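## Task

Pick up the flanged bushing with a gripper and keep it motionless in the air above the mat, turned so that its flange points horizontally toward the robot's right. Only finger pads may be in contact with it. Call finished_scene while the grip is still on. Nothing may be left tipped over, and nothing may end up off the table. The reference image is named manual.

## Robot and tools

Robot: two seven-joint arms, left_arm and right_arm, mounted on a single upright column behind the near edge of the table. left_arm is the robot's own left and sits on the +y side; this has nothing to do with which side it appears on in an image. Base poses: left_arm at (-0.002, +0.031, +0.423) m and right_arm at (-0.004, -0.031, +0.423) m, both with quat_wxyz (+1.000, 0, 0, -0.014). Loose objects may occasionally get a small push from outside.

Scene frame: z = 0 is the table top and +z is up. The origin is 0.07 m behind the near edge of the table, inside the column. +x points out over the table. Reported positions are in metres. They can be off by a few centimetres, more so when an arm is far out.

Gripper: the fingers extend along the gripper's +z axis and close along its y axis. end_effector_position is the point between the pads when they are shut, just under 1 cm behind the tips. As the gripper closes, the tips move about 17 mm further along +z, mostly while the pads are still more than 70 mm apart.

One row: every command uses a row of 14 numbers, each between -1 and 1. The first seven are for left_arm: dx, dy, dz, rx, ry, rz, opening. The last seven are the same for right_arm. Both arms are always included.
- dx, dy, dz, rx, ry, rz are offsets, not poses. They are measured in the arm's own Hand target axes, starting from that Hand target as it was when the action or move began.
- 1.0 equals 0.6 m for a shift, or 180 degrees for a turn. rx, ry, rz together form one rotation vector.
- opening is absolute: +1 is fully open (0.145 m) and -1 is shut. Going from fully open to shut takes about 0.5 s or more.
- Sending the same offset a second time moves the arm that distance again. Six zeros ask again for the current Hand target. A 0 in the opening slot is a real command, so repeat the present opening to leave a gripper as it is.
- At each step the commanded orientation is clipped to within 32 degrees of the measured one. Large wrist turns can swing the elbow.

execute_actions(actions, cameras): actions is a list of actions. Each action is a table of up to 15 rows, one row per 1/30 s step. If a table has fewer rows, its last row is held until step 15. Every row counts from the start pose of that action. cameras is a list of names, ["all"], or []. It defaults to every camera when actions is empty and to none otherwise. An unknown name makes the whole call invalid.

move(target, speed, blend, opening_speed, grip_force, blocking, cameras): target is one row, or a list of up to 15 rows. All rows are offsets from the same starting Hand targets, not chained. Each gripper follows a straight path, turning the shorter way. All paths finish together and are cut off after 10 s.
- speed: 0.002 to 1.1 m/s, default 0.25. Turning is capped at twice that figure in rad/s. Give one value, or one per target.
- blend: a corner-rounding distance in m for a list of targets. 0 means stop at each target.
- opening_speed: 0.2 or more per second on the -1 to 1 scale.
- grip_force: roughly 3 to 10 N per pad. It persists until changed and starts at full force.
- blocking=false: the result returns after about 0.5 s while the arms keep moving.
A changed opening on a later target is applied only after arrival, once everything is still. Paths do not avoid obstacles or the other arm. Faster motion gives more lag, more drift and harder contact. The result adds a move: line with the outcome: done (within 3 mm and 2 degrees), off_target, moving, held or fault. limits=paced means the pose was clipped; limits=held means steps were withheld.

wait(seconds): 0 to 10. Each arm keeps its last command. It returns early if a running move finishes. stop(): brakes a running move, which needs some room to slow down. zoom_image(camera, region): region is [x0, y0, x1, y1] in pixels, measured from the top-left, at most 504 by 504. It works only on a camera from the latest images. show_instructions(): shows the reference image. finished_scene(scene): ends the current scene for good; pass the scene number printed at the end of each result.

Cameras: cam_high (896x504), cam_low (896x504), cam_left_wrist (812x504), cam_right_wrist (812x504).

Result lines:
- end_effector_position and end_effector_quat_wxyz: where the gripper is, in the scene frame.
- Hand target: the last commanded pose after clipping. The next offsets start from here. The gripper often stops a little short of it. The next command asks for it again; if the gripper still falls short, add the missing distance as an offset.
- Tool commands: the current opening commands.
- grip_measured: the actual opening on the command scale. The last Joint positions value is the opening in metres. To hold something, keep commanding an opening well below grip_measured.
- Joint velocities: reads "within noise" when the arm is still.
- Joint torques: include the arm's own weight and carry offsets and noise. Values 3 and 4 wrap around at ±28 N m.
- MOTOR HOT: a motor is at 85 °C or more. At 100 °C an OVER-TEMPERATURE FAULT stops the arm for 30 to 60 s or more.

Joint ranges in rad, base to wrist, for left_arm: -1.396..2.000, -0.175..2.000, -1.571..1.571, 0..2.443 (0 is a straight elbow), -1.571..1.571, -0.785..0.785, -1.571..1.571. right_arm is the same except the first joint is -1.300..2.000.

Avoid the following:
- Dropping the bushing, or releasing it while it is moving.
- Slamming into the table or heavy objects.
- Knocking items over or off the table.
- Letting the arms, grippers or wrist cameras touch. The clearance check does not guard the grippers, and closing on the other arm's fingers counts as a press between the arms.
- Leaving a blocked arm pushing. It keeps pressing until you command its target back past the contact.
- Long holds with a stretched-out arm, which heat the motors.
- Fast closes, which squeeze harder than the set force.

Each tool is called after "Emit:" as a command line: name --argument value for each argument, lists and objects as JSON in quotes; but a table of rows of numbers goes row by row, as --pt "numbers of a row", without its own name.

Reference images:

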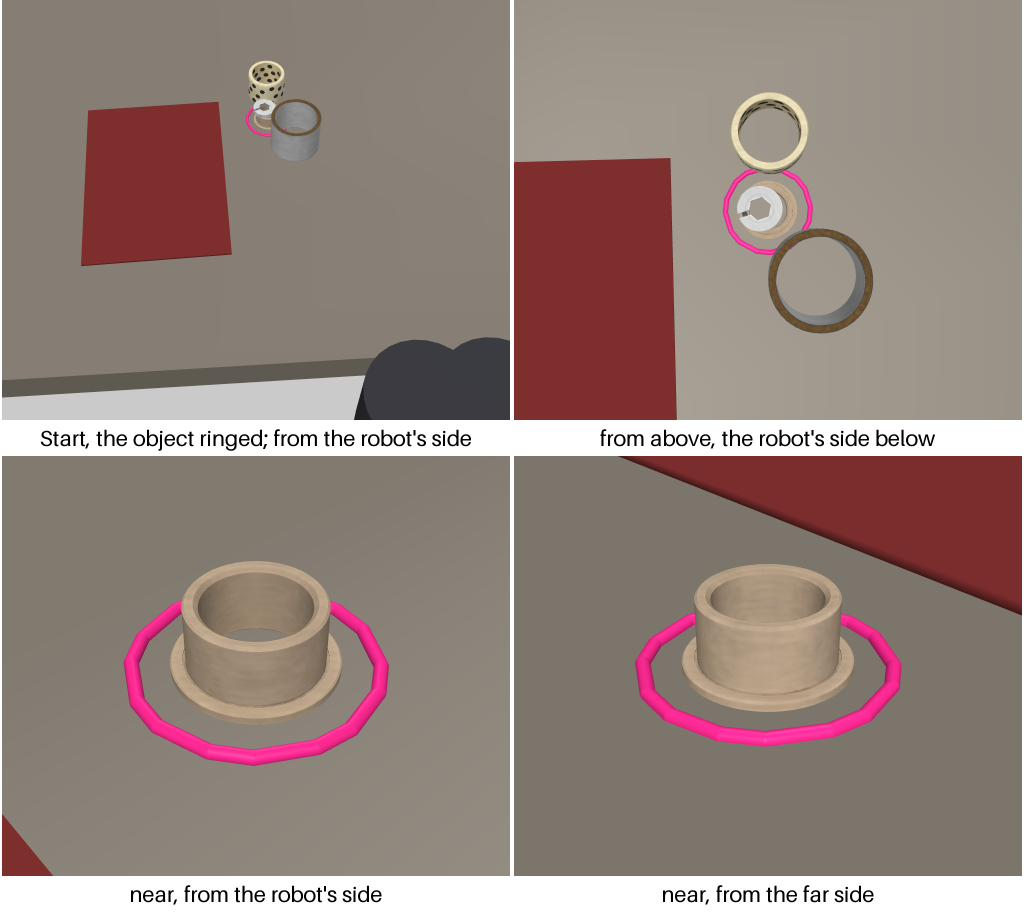

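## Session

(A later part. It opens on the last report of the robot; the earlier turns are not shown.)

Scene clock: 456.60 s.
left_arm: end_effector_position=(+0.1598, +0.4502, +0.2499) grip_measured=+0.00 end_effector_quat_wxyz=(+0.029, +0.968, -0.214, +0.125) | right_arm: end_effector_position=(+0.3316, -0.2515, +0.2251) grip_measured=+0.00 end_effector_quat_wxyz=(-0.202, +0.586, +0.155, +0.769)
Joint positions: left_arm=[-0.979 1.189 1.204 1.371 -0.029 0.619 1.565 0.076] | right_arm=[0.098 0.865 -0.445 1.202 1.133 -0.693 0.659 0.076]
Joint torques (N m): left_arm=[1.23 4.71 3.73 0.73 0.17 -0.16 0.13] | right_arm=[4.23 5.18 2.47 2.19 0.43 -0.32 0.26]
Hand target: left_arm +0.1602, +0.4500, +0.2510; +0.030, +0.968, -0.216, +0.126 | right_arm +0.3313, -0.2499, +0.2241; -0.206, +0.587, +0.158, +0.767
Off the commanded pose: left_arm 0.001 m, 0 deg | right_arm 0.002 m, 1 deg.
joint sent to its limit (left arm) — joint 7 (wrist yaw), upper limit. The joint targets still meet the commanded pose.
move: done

Emit:
move --target '[0,0,0,0,0,0,0,-0.135,-0.397,0.219,-0.064,-0.499,0.037,0]' --speed 0.45 --cameras '["cam_high","cam_low","cam_right_wrist"]'

Emit:
zoom_image --camera "cam_high" --region '[440, 230, 560, 350]'

Emit:
zoom_image --camera "cam_low" --region '[390, 220, 530, 360]'

Scene clock: 472.17 s.
left_arm: end_effector_position=(+0.1598, +0.4502, +0.2499) grip_measured=+0.00 end_effector_quat_wxyz=(+0.029, +0.968, -0.214, +0.125) | right_arm: end_effector_position=(+0.3402, +0.0313, +0.1802) grip_measured=+0.00 end_effector_quat_wxyz=(-0.024, +0.951, +0.085, +0.296)
Joint positions: left_arm=[-0.979 1.189 1.204 1.371 -0.029 0.619 1.565 0.076] | right_arm=[0.698 -0.006 -0.955 1.45 1.568 0.792 -1.362 0.076]
Joint torques (N m): left_arm=[1.33 4.65 3.75 0.7 0.2 -0.14 0.15] | right_arm=[5.84 -1.99 3.25 3.08 -0.02 -0.06 -0.15]
Hand target: left_arm +0.1602, +0.4500, +0.2510; +0.030, +0.968, -0.216, +0.126 | right_arm +0.3402, +0.0303, +0.1800; -0.020, +0.979, +0.156, +0.128
Off the commanded pose: left_arm 0.001 m, 0 deg | right_arm 0.001 m, 21 deg.
joint sent to its limit (left arm) — joint 7 (wrist yaw), upper limit. The joint targets still meet the commanded pose.
joint sent to its limit (right arm) — joint 5 (forearm roll), upper limit; joint 6 (wrist pitch), upper limit. The joint targets are off in orientation, not in position.
move: off_target (right_arm)
Images, in order (width x height): cam_high 896x504, cam_low 896x504, cam_right_wrist 812x504.

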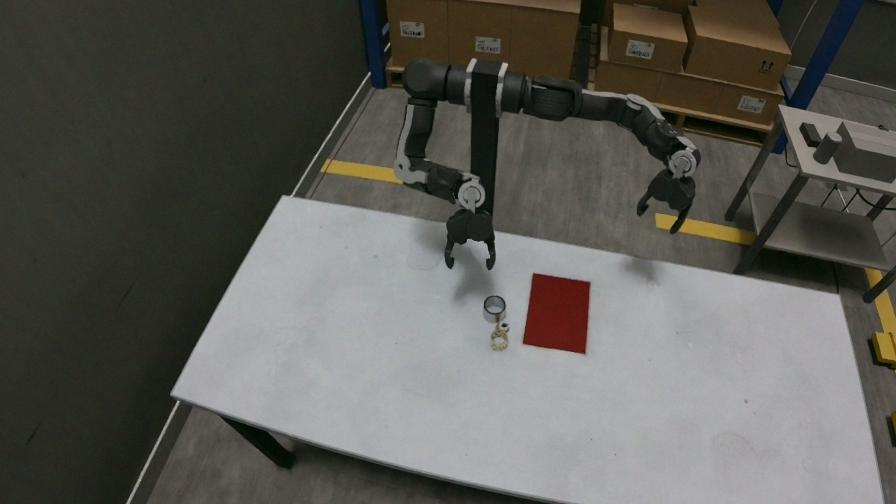

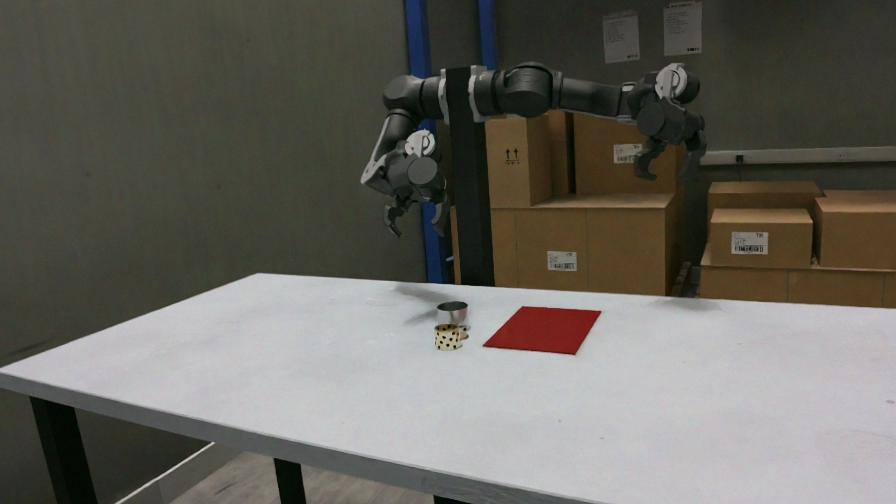

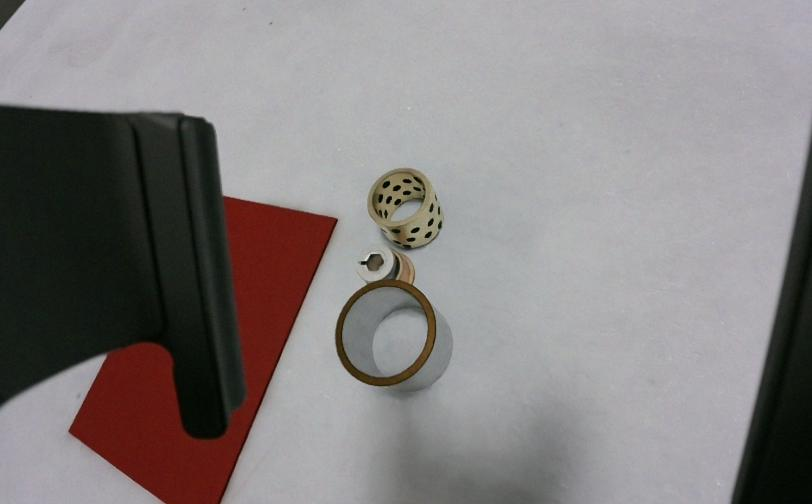

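Scaled by 4.200 from the camera's 896x504 image, which has a finer 1280x720 frame.

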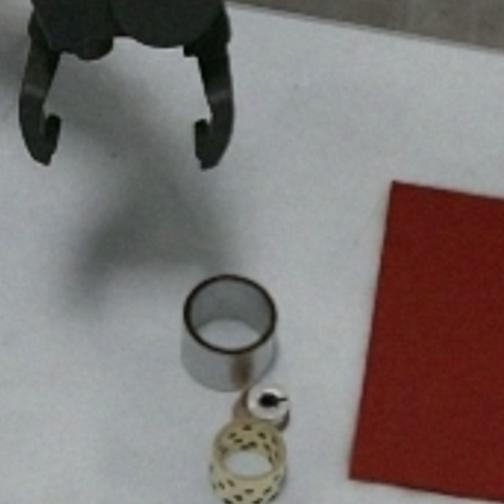

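Scaled by 3.600 from the camera's 896x504 image, which has a finer 1280x720 frame.

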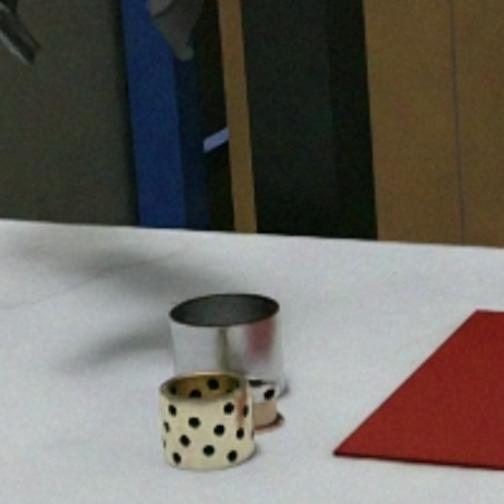

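Emit:
move --target '[0,0,0,0,0,0,0,-0.042,-0.104,0.127,-0.02,0.109,0.04,0.4]' --cameras '["cam_high","cam_low","cam_right_wrist"]'

Emit:
zoom_image --camera "cam_high" --region '[440, 230, 560, 350]'

Emit:
zoom_image --camera "cam_low" --region '[390, 220, 530, 360]'

Scene clock: 514.23 s.
left_arm: end_effector_position=(+0.1598, +0.4502, +0.2499) grip_measured=+0.00 end_effector_quat_wxyz=(+0.029, +0.968, -0.214, +0.125) | right_arm: end_effector_position=(+0.3152, +0.0882, +0.0995) grip_measured=+0.40 end_effector_quat_wxyz=(-0.023, +0.951, +0.085, +0.295)
Joint positions: left_arm=[-0.979 1.189 1.204 1.371 -0.029 0.619 1.565 0.076] | right_arm=[0.707 -0.163 -1.305 1.068 1.472 0.426 -1.106 0.105]
Joint torques (N m): left_arm=[1.17 4.76 3.82 0.69 0.18 -0.13 0.15] | right_arm=[6.79 -2.6 1.46 3.07 -0.07 -0.33 0.2]
Hand target: left_arm +0.1602, +0.4500, +0.2510; +0.030, +0.968, -0.216, +0.126 | right_arm +0.3163, +0.0882, +0.0999; -0.024, +0.951, +0.084, +0.297
Off the commanded pose: left_arm 0.001 m, 0 deg | right_arm 0.001 m, 0 deg.
joint read past its limit (right arm) — joint 2 (shoulder roll), lower limit.
joint sent to its limit (left arm) — joint 7 (wrist yaw), upper limit. The joint targets still meet the commanded pose.
joint sent to its limit (right arm) — joint 2 (shoulder roll), lower limit. The joint targets still meet the commanded pose.
move: done
Images, in order (width x height): cam_high 896x504, cam_low 896x504, cam_right_wrist 812x504.

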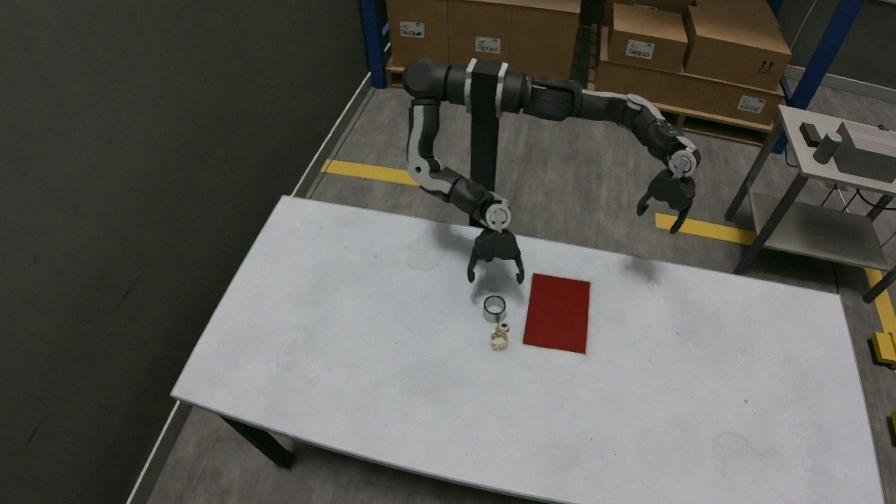

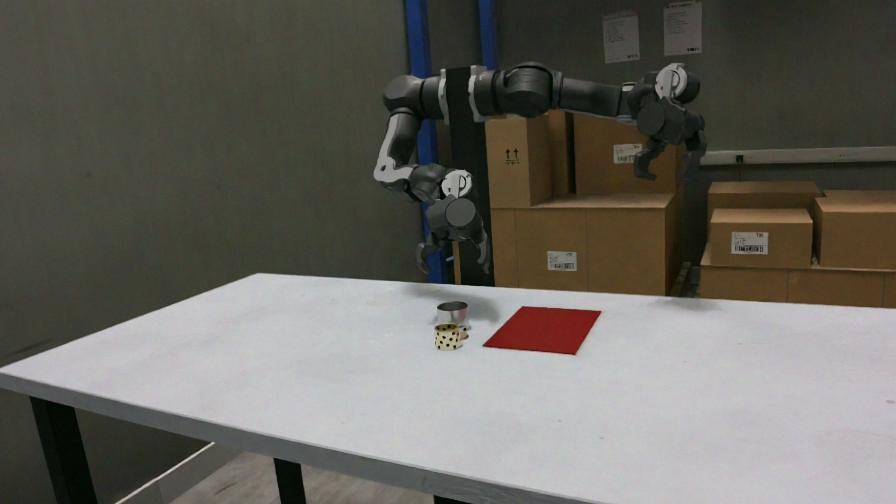

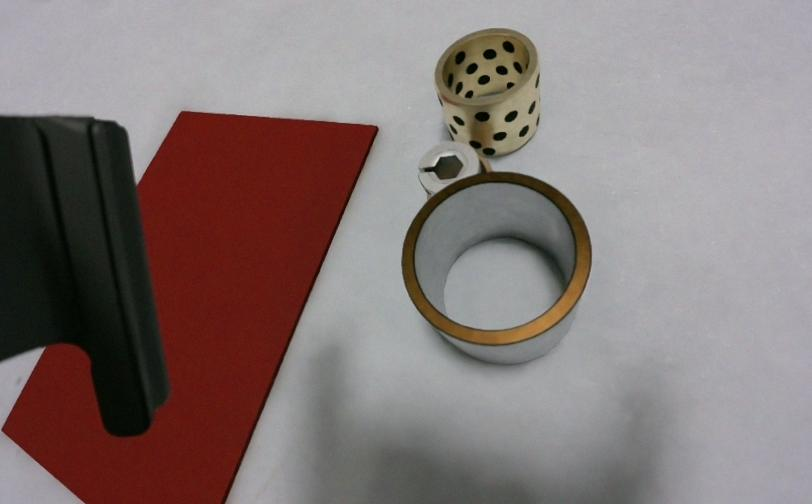

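Scaled by 4.200 from the camera's 896x504 image, which has a finer 1280x720 frame.

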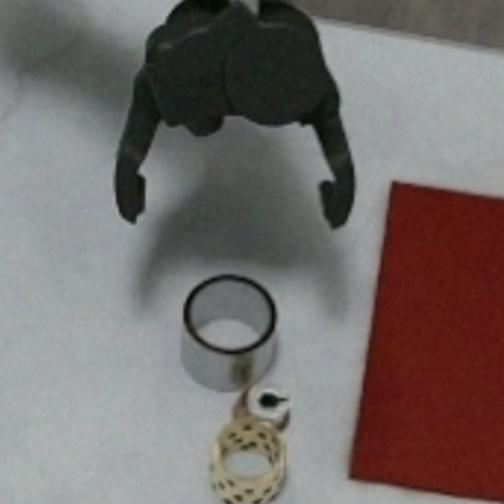

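Scaled by 3.600 from the camera's 896x504 image, which has a finer 1280x720 frame.

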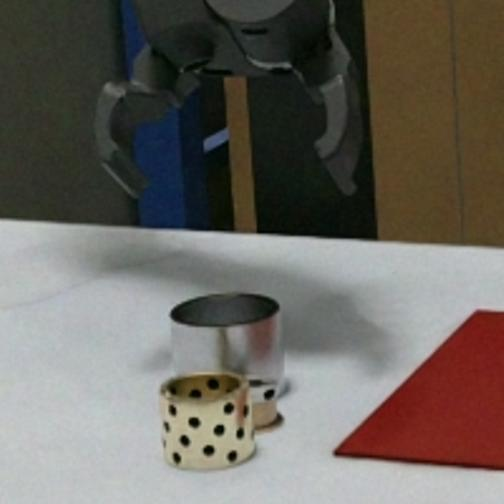

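Emit:
move --pt "0 0 0 0 0 0 0 -0.0457 0.001 0.1065 0 0 0 0.4" --pt "0 0 0 0 0 0 0 -0.0457 0.001 0.1065 0 0 0 -0.5" --pt "0 0 0 0 0 0 0 0.047 0.0015 -0.028 0 0 0 -0.5" --speed 0.2 --opening_speed 1.5 --cameras '["cam_high"]'

Emit:
zoom_image --camera "cam_high" --region '[440, 230, 560, 350]'

Scene clock: 533.87 s.
left_arm: end_effector_position=(+0.1598, +0.4502, +0.2499) grip_measured=+0.00 end_effector_quat_wxyz=(+0.029, +0.968, -0.214, +0.125) | right_arm: end_effector_position=(+0.3295, +0.0916, +0.1302) grip_measured=-0.50 end_effector_quat_wxyz=(-0.029, +0.950, +0.086, +0.299)
Joint positions: left_arm=[-0.979 1.189 1.204 1.371 -0.029 0.619 1.565 0.076] | right_arm=[0.798 -0.163 -1.289 1.107 1.568 0.466 -1.159 0.038]
Joint torques (N m): left_arm=[1.41 4.71 3.75 0.76 0.18 -0.16 0.13] | right_arm=[6.11 -2.31 3.19 3.22 -0.07 -0.09 -0.16]
Hand target: left_arm +0.1602, +0.4500, +0.2510; +0.030, +0.968, -0.216, +0.126 | right_arm +0.3299, +0.0898, +0.1297; -0.024, +0.951, +0.084, +0.297
Off the commanded pose: left_arm 0.001 m, 0 deg | right_arm 0.002 m, 1 deg.
joint read past its limit (right arm) — joint 2 (shoulder roll), lower limit.
joint sent to its limit (left arm) — joint 7 (wrist yaw), upper limit. The joint targets still meet the commanded pose.
joint sent to its limit (right arm) — joint 2 (shoulder roll), lower limit; joint 5 (forearm roll), upper limit. The joint targets still meet the commanded pose.
move: done; target 2's new opening was sent with right_arm's hand 0.003 m and 12 deg from that target
Images, in order (width x height): cam_high 896x504.

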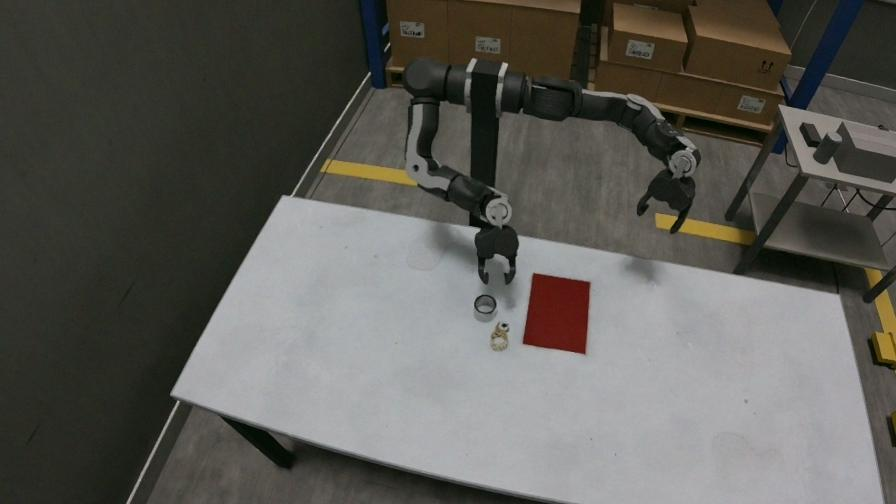

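Scaled by 4.200 from the camera's 896x504 image, which has a finer 1280x720 frame.

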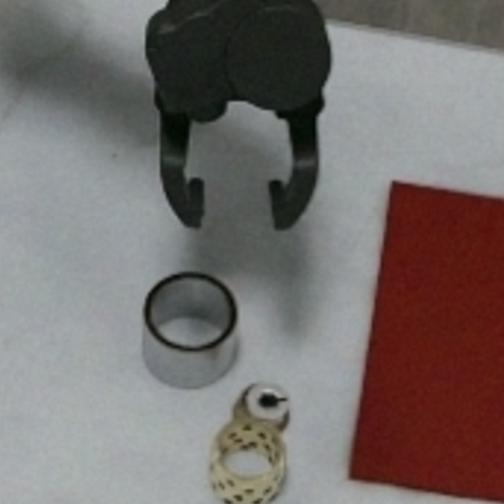

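Emit:
move --pt "0 0 0 0 0 0 0 -0.021 0.054 -0.015 0 0 0 0.4" --pt "0 0 0 0 0 0 0 -0.114 0.0537 0.1195 0 0 0 0.4" --pt "0 0 0 0 0 0 0 -0.138 0.234 0.102 0 0 0 0.4" --pt "0 0 0 0 0 0 0 0.004 0.235 -0.104 0 0 0 0.4" --speed '[0.25,0.2,0.1,0.25]' --cameras '["cam_high"]'

Emit:
zoom_image --camera "cam_high" --region '[430, 250, 550, 370]'

Scene clock: 579.27 s.
left_arm: end_effector_position=(+0.1598, +0.4502, +0.2499) grip_measured=+0.00 end_effector_quat_wxyz=(+0.029, +0.968, -0.214, +0.125) | right_arm: end_effector_position=(+0.3211, -0.0534, +0.1827) grip_measured=+0.40 end_effector_quat_wxyz=(-0.029, +0.939, +0.079, +0.333)
Joint positions: left_arm=[-0.979 1.189 1.204 1.371 -0.029 0.619 1.565 0.076] | right_arm=[0.559 0.381 -0.892 1.819 1.568 0.789 -1.257 0.105]
Joint torques (N m): left_arm=[1.23 4.81 3.75 0.64 0.18 -0.18 0.14] | right_arm=[5.29 0.07 3.3 3.12 -0.03 -0.07 -0.18]
Hand target: left_arm +0.1602, +0.4500, +0.2510; +0.030, +0.968, -0.216, +0.126 | right_arm +0.3215, -0.0546, +0.1832; -0.024, +0.951, +0.084, +0.297
Off the commanded pose: left_arm 0.001 m, 0 deg | right_arm 0.001 m, 4 deg.
joint sent to its limit (left arm) — joint 7 (wrist yaw), upper limit. The joint targets still meet the commanded pose.
joint sent to its limit (right arm) — joint 5 (forearm roll), upper limit; joint 6 (wrist pitch), upper limit. The joint targets are off in orientation, not in position.
move: off_target (right_arm)
Images, in order (width x height): cam_high 896x504.

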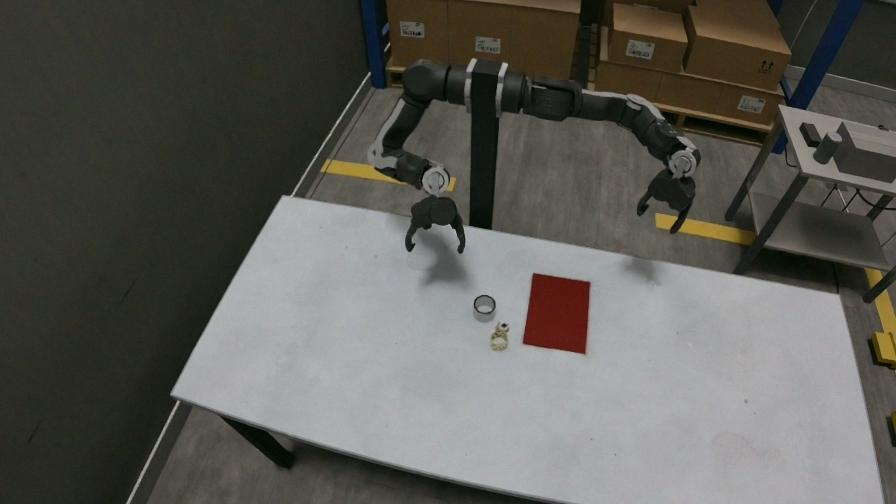

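Scaled by 4.200 from the camera's 896x504 image, which has a finer 1280x720 frame.

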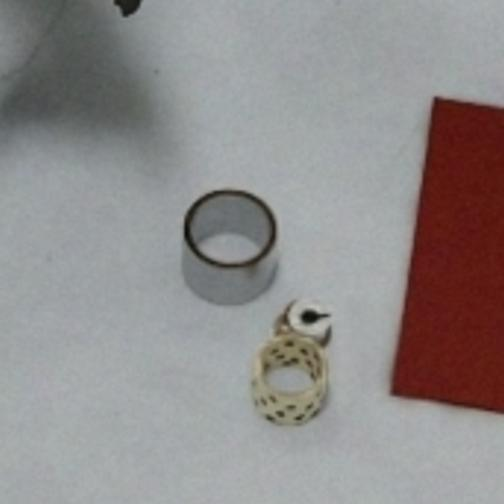

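Emit:
move --target '[0,0,0,0,0,0,0,-0.01,-0.162,0.1625,0,0,0,0.4]' --cameras '["cam_high","cam_low","cam_right_wrist"]'

Emit:
zoom_image --camera "cam_high" --region '[430, 250, 550, 370]'

Emit:
zoom_image --camera "cam_low" --region '[390, 220, 530, 360]'

Scene clock: 602.73 s.
left_arm: end_effector_position=(+0.1598, +0.4502, +0.2499) grip_measured=+0.00 end_effector_quat_wxyz=(+0.029, +0.968, -0.214, +0.125) | right_arm: end_effector_position=(+0.3527, +0.0487, +0.0977) grip_measured=+0.40 end_effector_quat_wxyz=(-0.021, +0.952, +0.085, +0.293)
Joint positions: left_arm=[-0.979 1.189 1.204 1.371 -0.029 0.619 1.565 0.076] | right_arm=[0.698 -0.091 -1.116 1.025 1.316 0.58 -0.948 0.105]
Joint torques (N m): left_arm=[1.25 4.81 3.77 0.7 0.14 -0.15 0.18] | right_arm=[7.56 -2.18 1.95 3.17 -0.18 -0.45 0.35]
Hand target: left_arm +0.1602, +0.4500, +0.2510; +0.030, +0.968, -0.216, +0.126 | right_arm +0.3543, +0.0496, +0.0990; -0.024, +0.951, +0.084, +0.297
Off the commanded pose: left_arm 0.001 m, 0 deg | right_arm 0.002 m, 1 deg.
joint sent to its limit (left arm) — joint 7 (wrist yaw), upper limit. The joint targets still meet the commanded pose.
move: done
Images, in order (width x height): cam_high 896x504, cam_low 896x504, cam_right_wrist 812x504.

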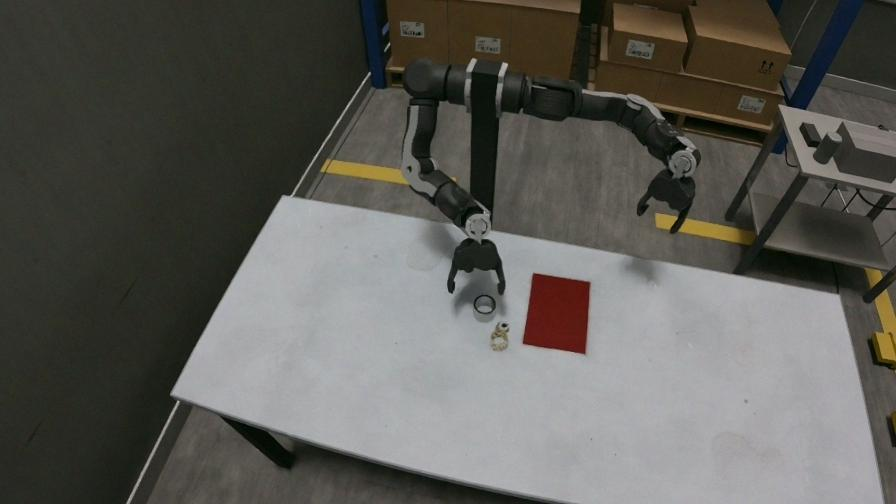

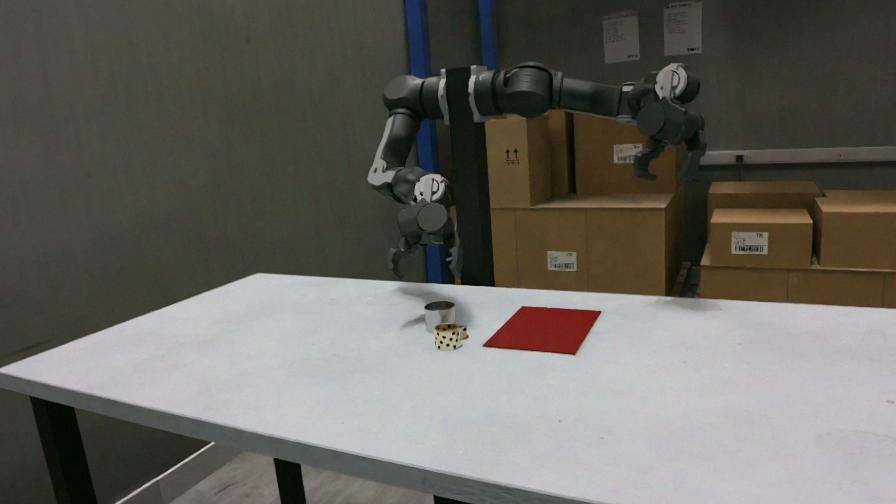

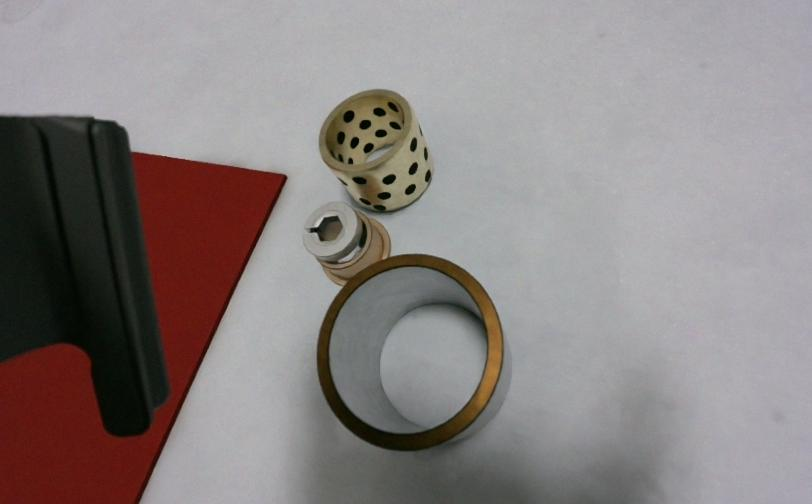

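Scaled by 4.200 from the camera's 896x504 image, which has a finer 1280x720 frame.

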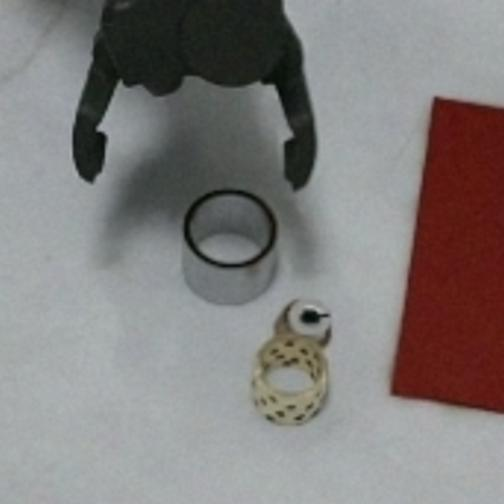

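Scaled by 3.600 from the camera's 896x504 image, which has a finer 1280x720 frame.

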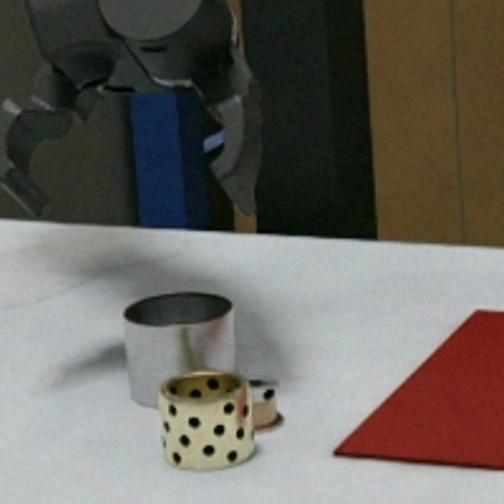

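Emit:
move --target '[0,0,0,0,0,0,0,-0.052,-0.036,0.0555,0,0,0,0.5]' --speed 0.15 --cameras '["cam_high","cam_low","cam_right_wrist"]'

Emit:
zoom_image --camera "cam_high" --region '[430, 250, 550, 370]'

Emit:
zoom_image --camera "cam_low" --region '[370, 240, 490, 360]'

Scene clock: 646.33 s.
left_arm: end_effector_position=(+0.1598, +0.4502, +0.2499) grip_measured=+0.00 end_effector_quat_wxyz=(+0.029, +0.968, -0.214, +0.125) | right_arm: end_effector_position=(+0.3425, +0.0680, +0.0533) grip_measured=+0.50 end_effector_quat_wxyz=(-0.037, +0.949, +0.090, +0.299)
Joint positions: left_arm=[-0.979 1.189 1.204 1.371 -0.029 0.619 1.565 0.076] | right_arm=[0.797 -0.162 -1.516 0.769 1.568 0.28 -0.78 0.112]
Joint torques (N m): left_arm=[1.23 4.81 3.85 0.66 0.19 -0.14 0.14] | right_arm=[6.95 -2.28 1.88 2.26 -0.04 -0.42 0.32]
Hand target: left_arm +0.1602, +0.4500, +0.2510; +0.030, +0.968, -0.216, +0.126 | right_arm +0.3440, +0.0694, +0.0539; -0.024, +0.951, +0.084, +0.297
Off the commanded pose: left_arm 0.001 m, 0 deg | right_arm 0.002 m, 2 deg.
joint sent to its limit (left arm) — joint 7 (wrist yaw), upper limit. The joint targets still meet the commanded pose.
joint sent to its limit (right arm) — joint 2 (shoulder roll), lower limit; joint 5 (forearm roll), upper limit. The joint targets still meet the commanded pose.
move: done
Images, in order (width x height): cam_high 896x504, cam_low 896x504, cam_right_wrist 812x504.

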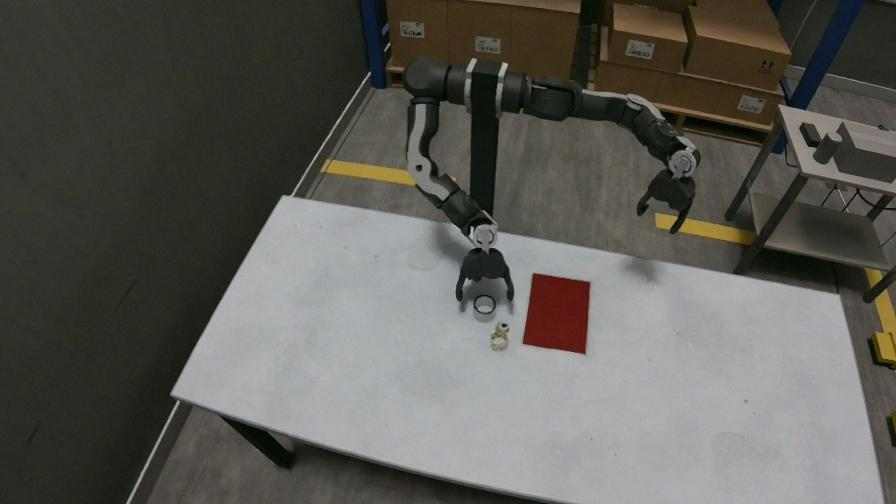

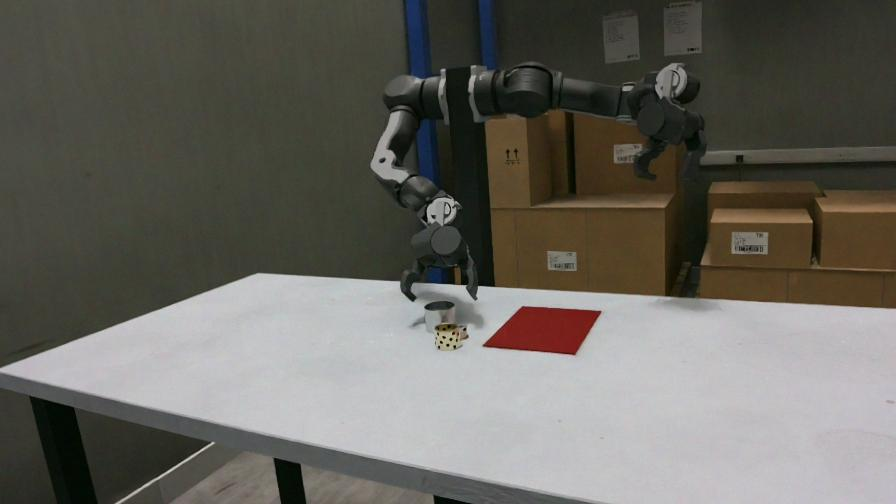

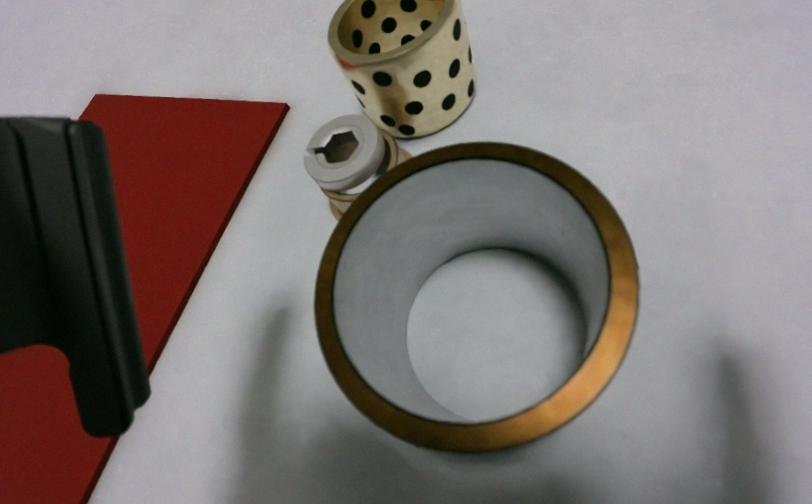

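Scaled by 4.200 from the camera's 896x504 image, which has a finer 1280x720 frame.

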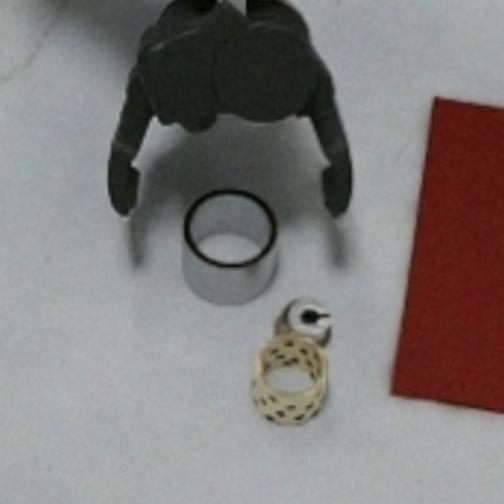

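Scaled by 4.200 from the camera's 896x504 image, which has a finer 1280x720 frame.

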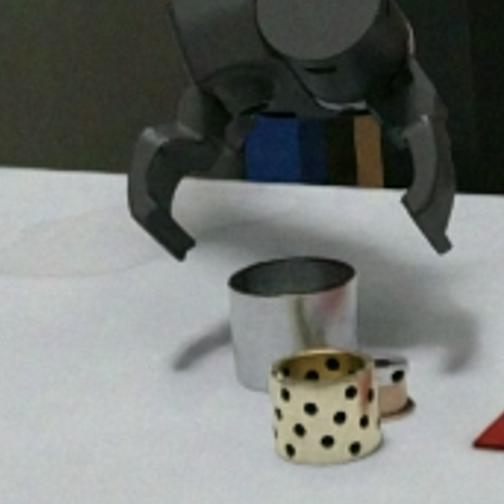

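Emit:
move --pt "0 0 0 0 0 0 0 -0.0185 0.0015 0.044 0 0 0 0.5" --pt "0 0 0 0 0 0 0 -0.0185 0.0015 0.044 0 0 0 -0.6" --speed 0.15 --opening_speed 1.0 --cameras '["cam_high","cam_right_wrist"]'

Emit:
zoom_image --camera "cam_high" --region '[430, 250, 550, 370]'

Scene clock: 659.53 s.
left_arm: end_effector_position=(+0.1598, +0.4502, +0.2499) grip_measured=+0.00 end_effector_quat_wxyz=(+0.029, +0.968, -0.214, +0.125) | right_arm: end_effector_position=(+0.3489, +0.0689, +0.0270) grip_measured=-0.23 end_effector_quat_wxyz=(-0.110, +0.935, +0.110, +0.320)
Joint positions: left_arm=[-0.979 1.189 1.204 1.371 -0.029 0.619 1.565 0.076] | right_arm=[0.765 -0.163 -1.574 0.598 1.516 0.166 -0.449 0.059]
Joint torques (N m): left_arm=[1.38 4.76 3.86 0.68 0.16 -0.15 0.15] | right_arm=[6.03 -2.25 2.04 1.83 -0.1 -0.56 0.32]
Hand target: left_arm +0.1602, +0.4500, +0.2510; +0.030, +0.968, -0.216, +0.126 | right_arm +0.3499, +0.0695, +0.0259; -0.024, +0.951, +0.084, +0.297
Off the commanded pose: left_arm 0.001 m, 0 deg | right_arm 0.002 m, 11 deg.
joint read past its limit (right arm) — joint 2 (shoulder roll), lower limit.
joint sent to its limit (left arm) — joint 7 (wrist yaw), upper limit. The joint targets still meet the commanded pose.
joint sent to its limit (right arm) — joint 2 (shoulder roll), lower limit. The joint targets are off in orientation, not in position.
move: off_target (right_arm); target 2's new opening was sent with right_arm's hand 0.003 m and 10 deg from that target
Images, in order (width x height): cam_high 896x504, cam_right_wrist 812x504.

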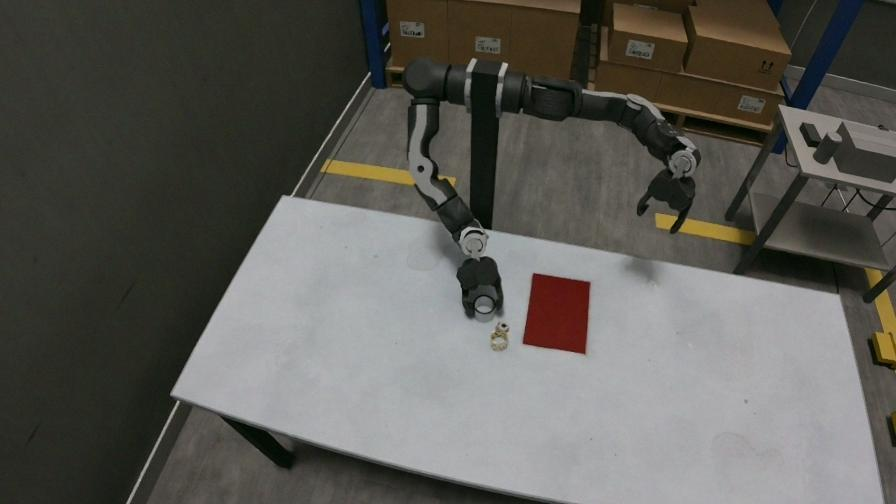

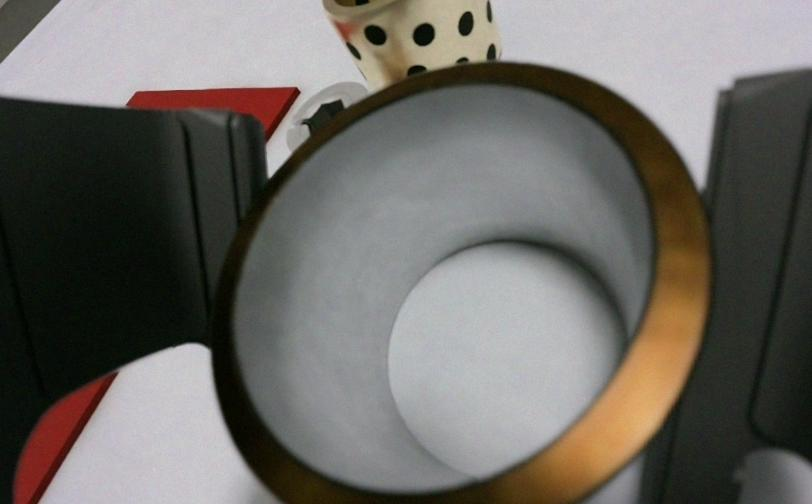

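Scaled by 4.200 from the camera's 896x504 image, which has a finer 1280x720 frame.

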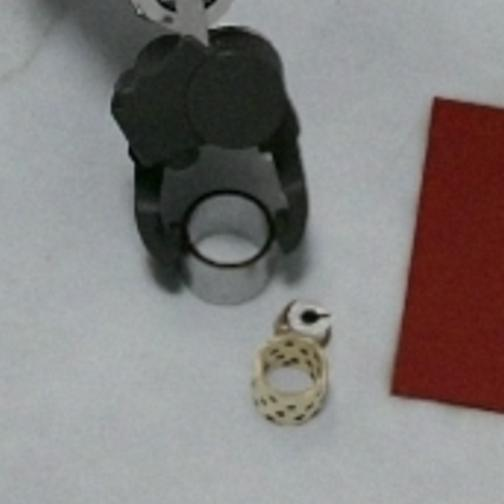

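Emit:
move --pt "0 0 0 0 0 0 0 -0.135 0.205 -0.103 0.056 0.021 -0.001 -0.6" --pt "0 0 0 0 0 0 0 -0.135 0.205 -0.103 0.056 0.021 -0.001 0.4" --pt "0 0 0 0 0 0 0 -0.021 0.205 -0.267 0 0 0 0.4" --speed '[0.1,0.2,0.25]' --opening_speed 1.5 --cameras '["cam_high"]'

Emit:
zoom_image --camera "cam_high" --region '[430, 250, 550, 370]'

Scene clock: 677.60 s.
left_arm: end_effector_position=(+0.1598, +0.4502, +0.2499) grip_measured=+0.00 end_effector_quat_wxyz=(+0.029, +0.968, -0.214, +0.125) | right_arm: end_effector_position=(+0.2709, -0.0670, +0.1513) grip_measured=+0.40 end_effector_quat_wxyz=(-0.028, +0.950, +0.086, +0.298)
Joint positions: left_arm=[-0.979 1.189 1.204 1.371 -0.029 0.619 1.565 0.076] | right_arm=[0.43 0.522 -0.978 1.961 1.568 0.689 -1.256 0.105]
Joint torques (N m): left_arm=[1.25 4.68 3.81 0.77 0.2 -0.15 0.13] | right_arm=[3.92 0.54 3.1 3.03 -0.04 -0.06 -0.18]
Hand target: left_arm +0.1602, +0.4500, +0.2510; +0.030, +0.968, -0.216, +0.126 | right_arm +0.2714, -0.0687, +0.1511; -0.024, +0.951, +0.084, +0.297
Off the commanded pose: left_arm 0.001 m, 0 deg | right_arm 0.002 m, 0 deg.
joint sent to its limit (left arm) — joint 7 (wrist yaw), upper limit. The joint targets still meet the commanded pose.
joint sent to its limit (right arm) — joint 5 (forearm roll), upper limit. The joint targets still meet the commanded pose.
move: done; target 2's new opening was sent with right_arm's hand 0.004 m and 1 deg from that target
Images, in order (width x height): cam_high 896x504.

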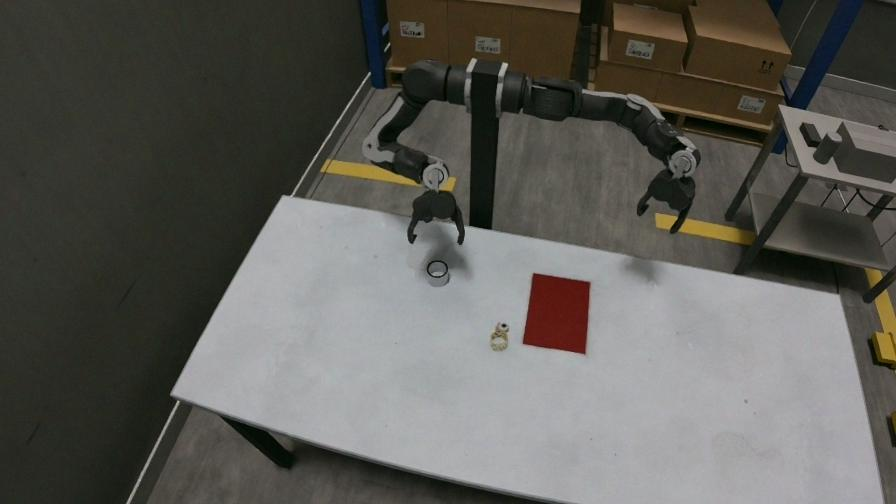

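Scaled by 4.200 from the camera's 896x504 image, which has a finer 1280x720 frame.

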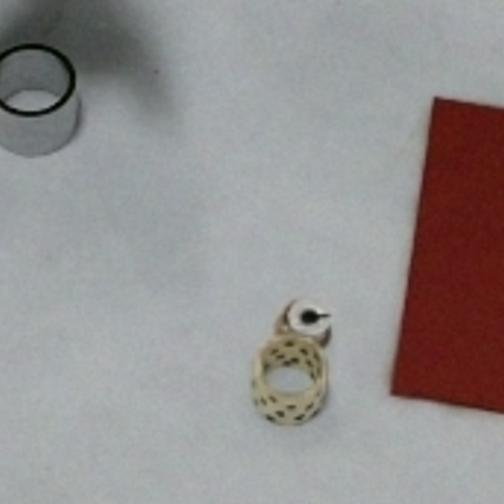

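Emit:
move --target '[0.458,0.348,0.349,-0.005,0.084,-0.026,-0.1,-0.046,0.395,-0.196,0,0,0,0]' --speed 0.3 --cameras '["cam_high","cam_low","cam_left_wrist"]'

Emit:
zoom_image --camera "cam_high" --region '[450, 260, 550, 360]'

Emit:
zoom_image --camera "cam_low" --region '[400, 240, 520, 360]'

Scene clock: 719.03 s.
left_arm: end_effector_position=(+0.3588, +0.1241, +0.1190) grip_measured=-0.10 end_effector_quat_wxyz=(+0.073, +0.951, -0.173, +0.247) | right_arm: end_effector_position=(+0.2243, -0.3180, +0.2324) grip_measured=+0.00 end_effector_quat_wxyz=(-0.022, +0.951, +0.083, +0.296)
Joint positions: left_arm=[0.767 0.704 -1.12 1.433 1.417 0.792 -0.41 0.068] | right_arm=[-1.298 1.267 1.077 2.003 1.35 0.792 0.048 0.076]
Joint torques (N m): left_arm=[9.59 1.49 3.1 2.03 -0.05 -0.36 -0.03] | right_arm=[1.83 2.1 3.9 1.07 0.08 -0.35 0.36]
Hand target: left_arm +0.3601, +0.1247, +0.1199; +0.071, +0.950, -0.172, +0.249 | right_arm +0.2246, -0.3175, +0.2333; -0.024, +0.951, +0.084, +0.297
Off the commanded pose: left_arm 0.002 m, 0 deg | right_arm 0.001 m, 0 deg.
move: done
Images, in order (width x height): cam_high 896x504, cam_low 896x504, cam_left_wrist 812x504.

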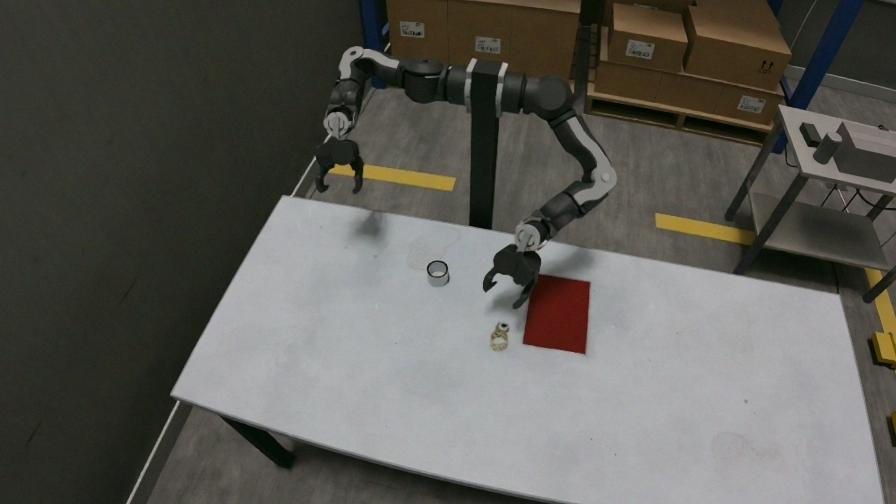

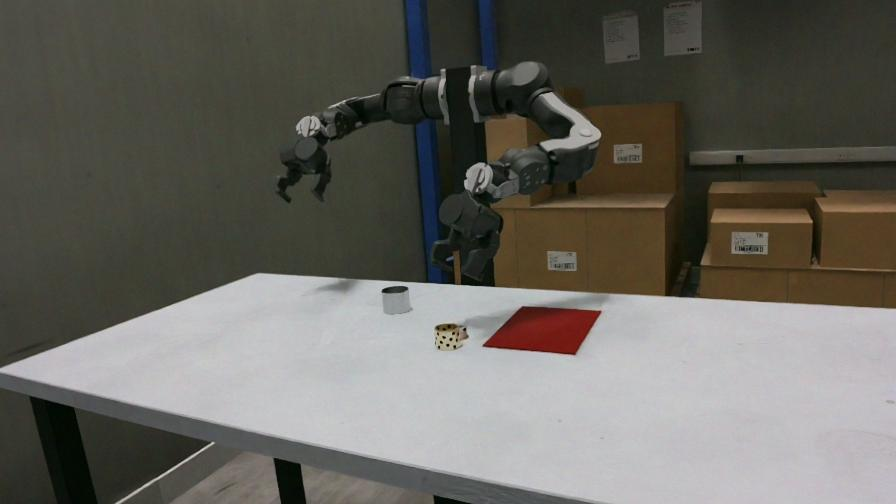

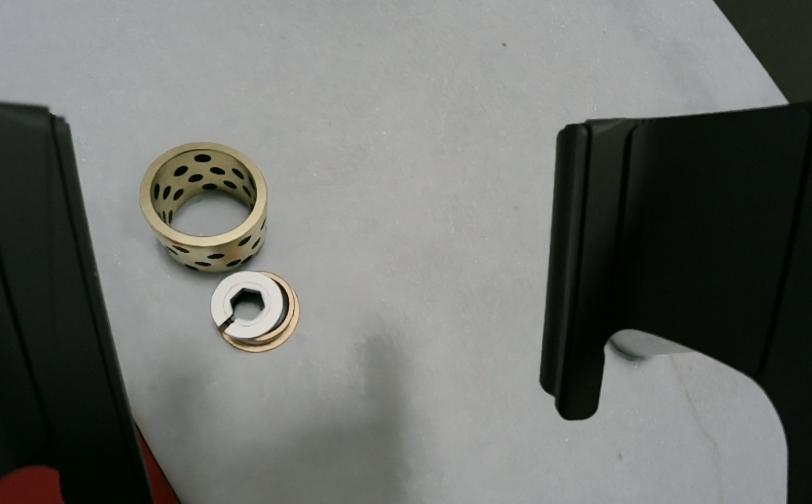

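Scaled by 5.040 from the camera's 896x504 image, which has a finer 1280x720 frame.

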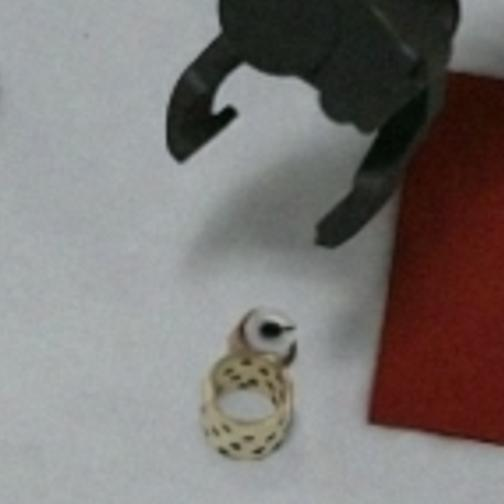

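Scaled by 4.200 from the camera's 896x504 image, which has a finer 1280x720 frame.

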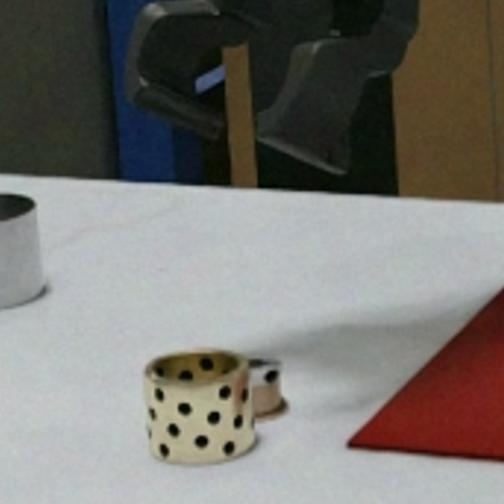

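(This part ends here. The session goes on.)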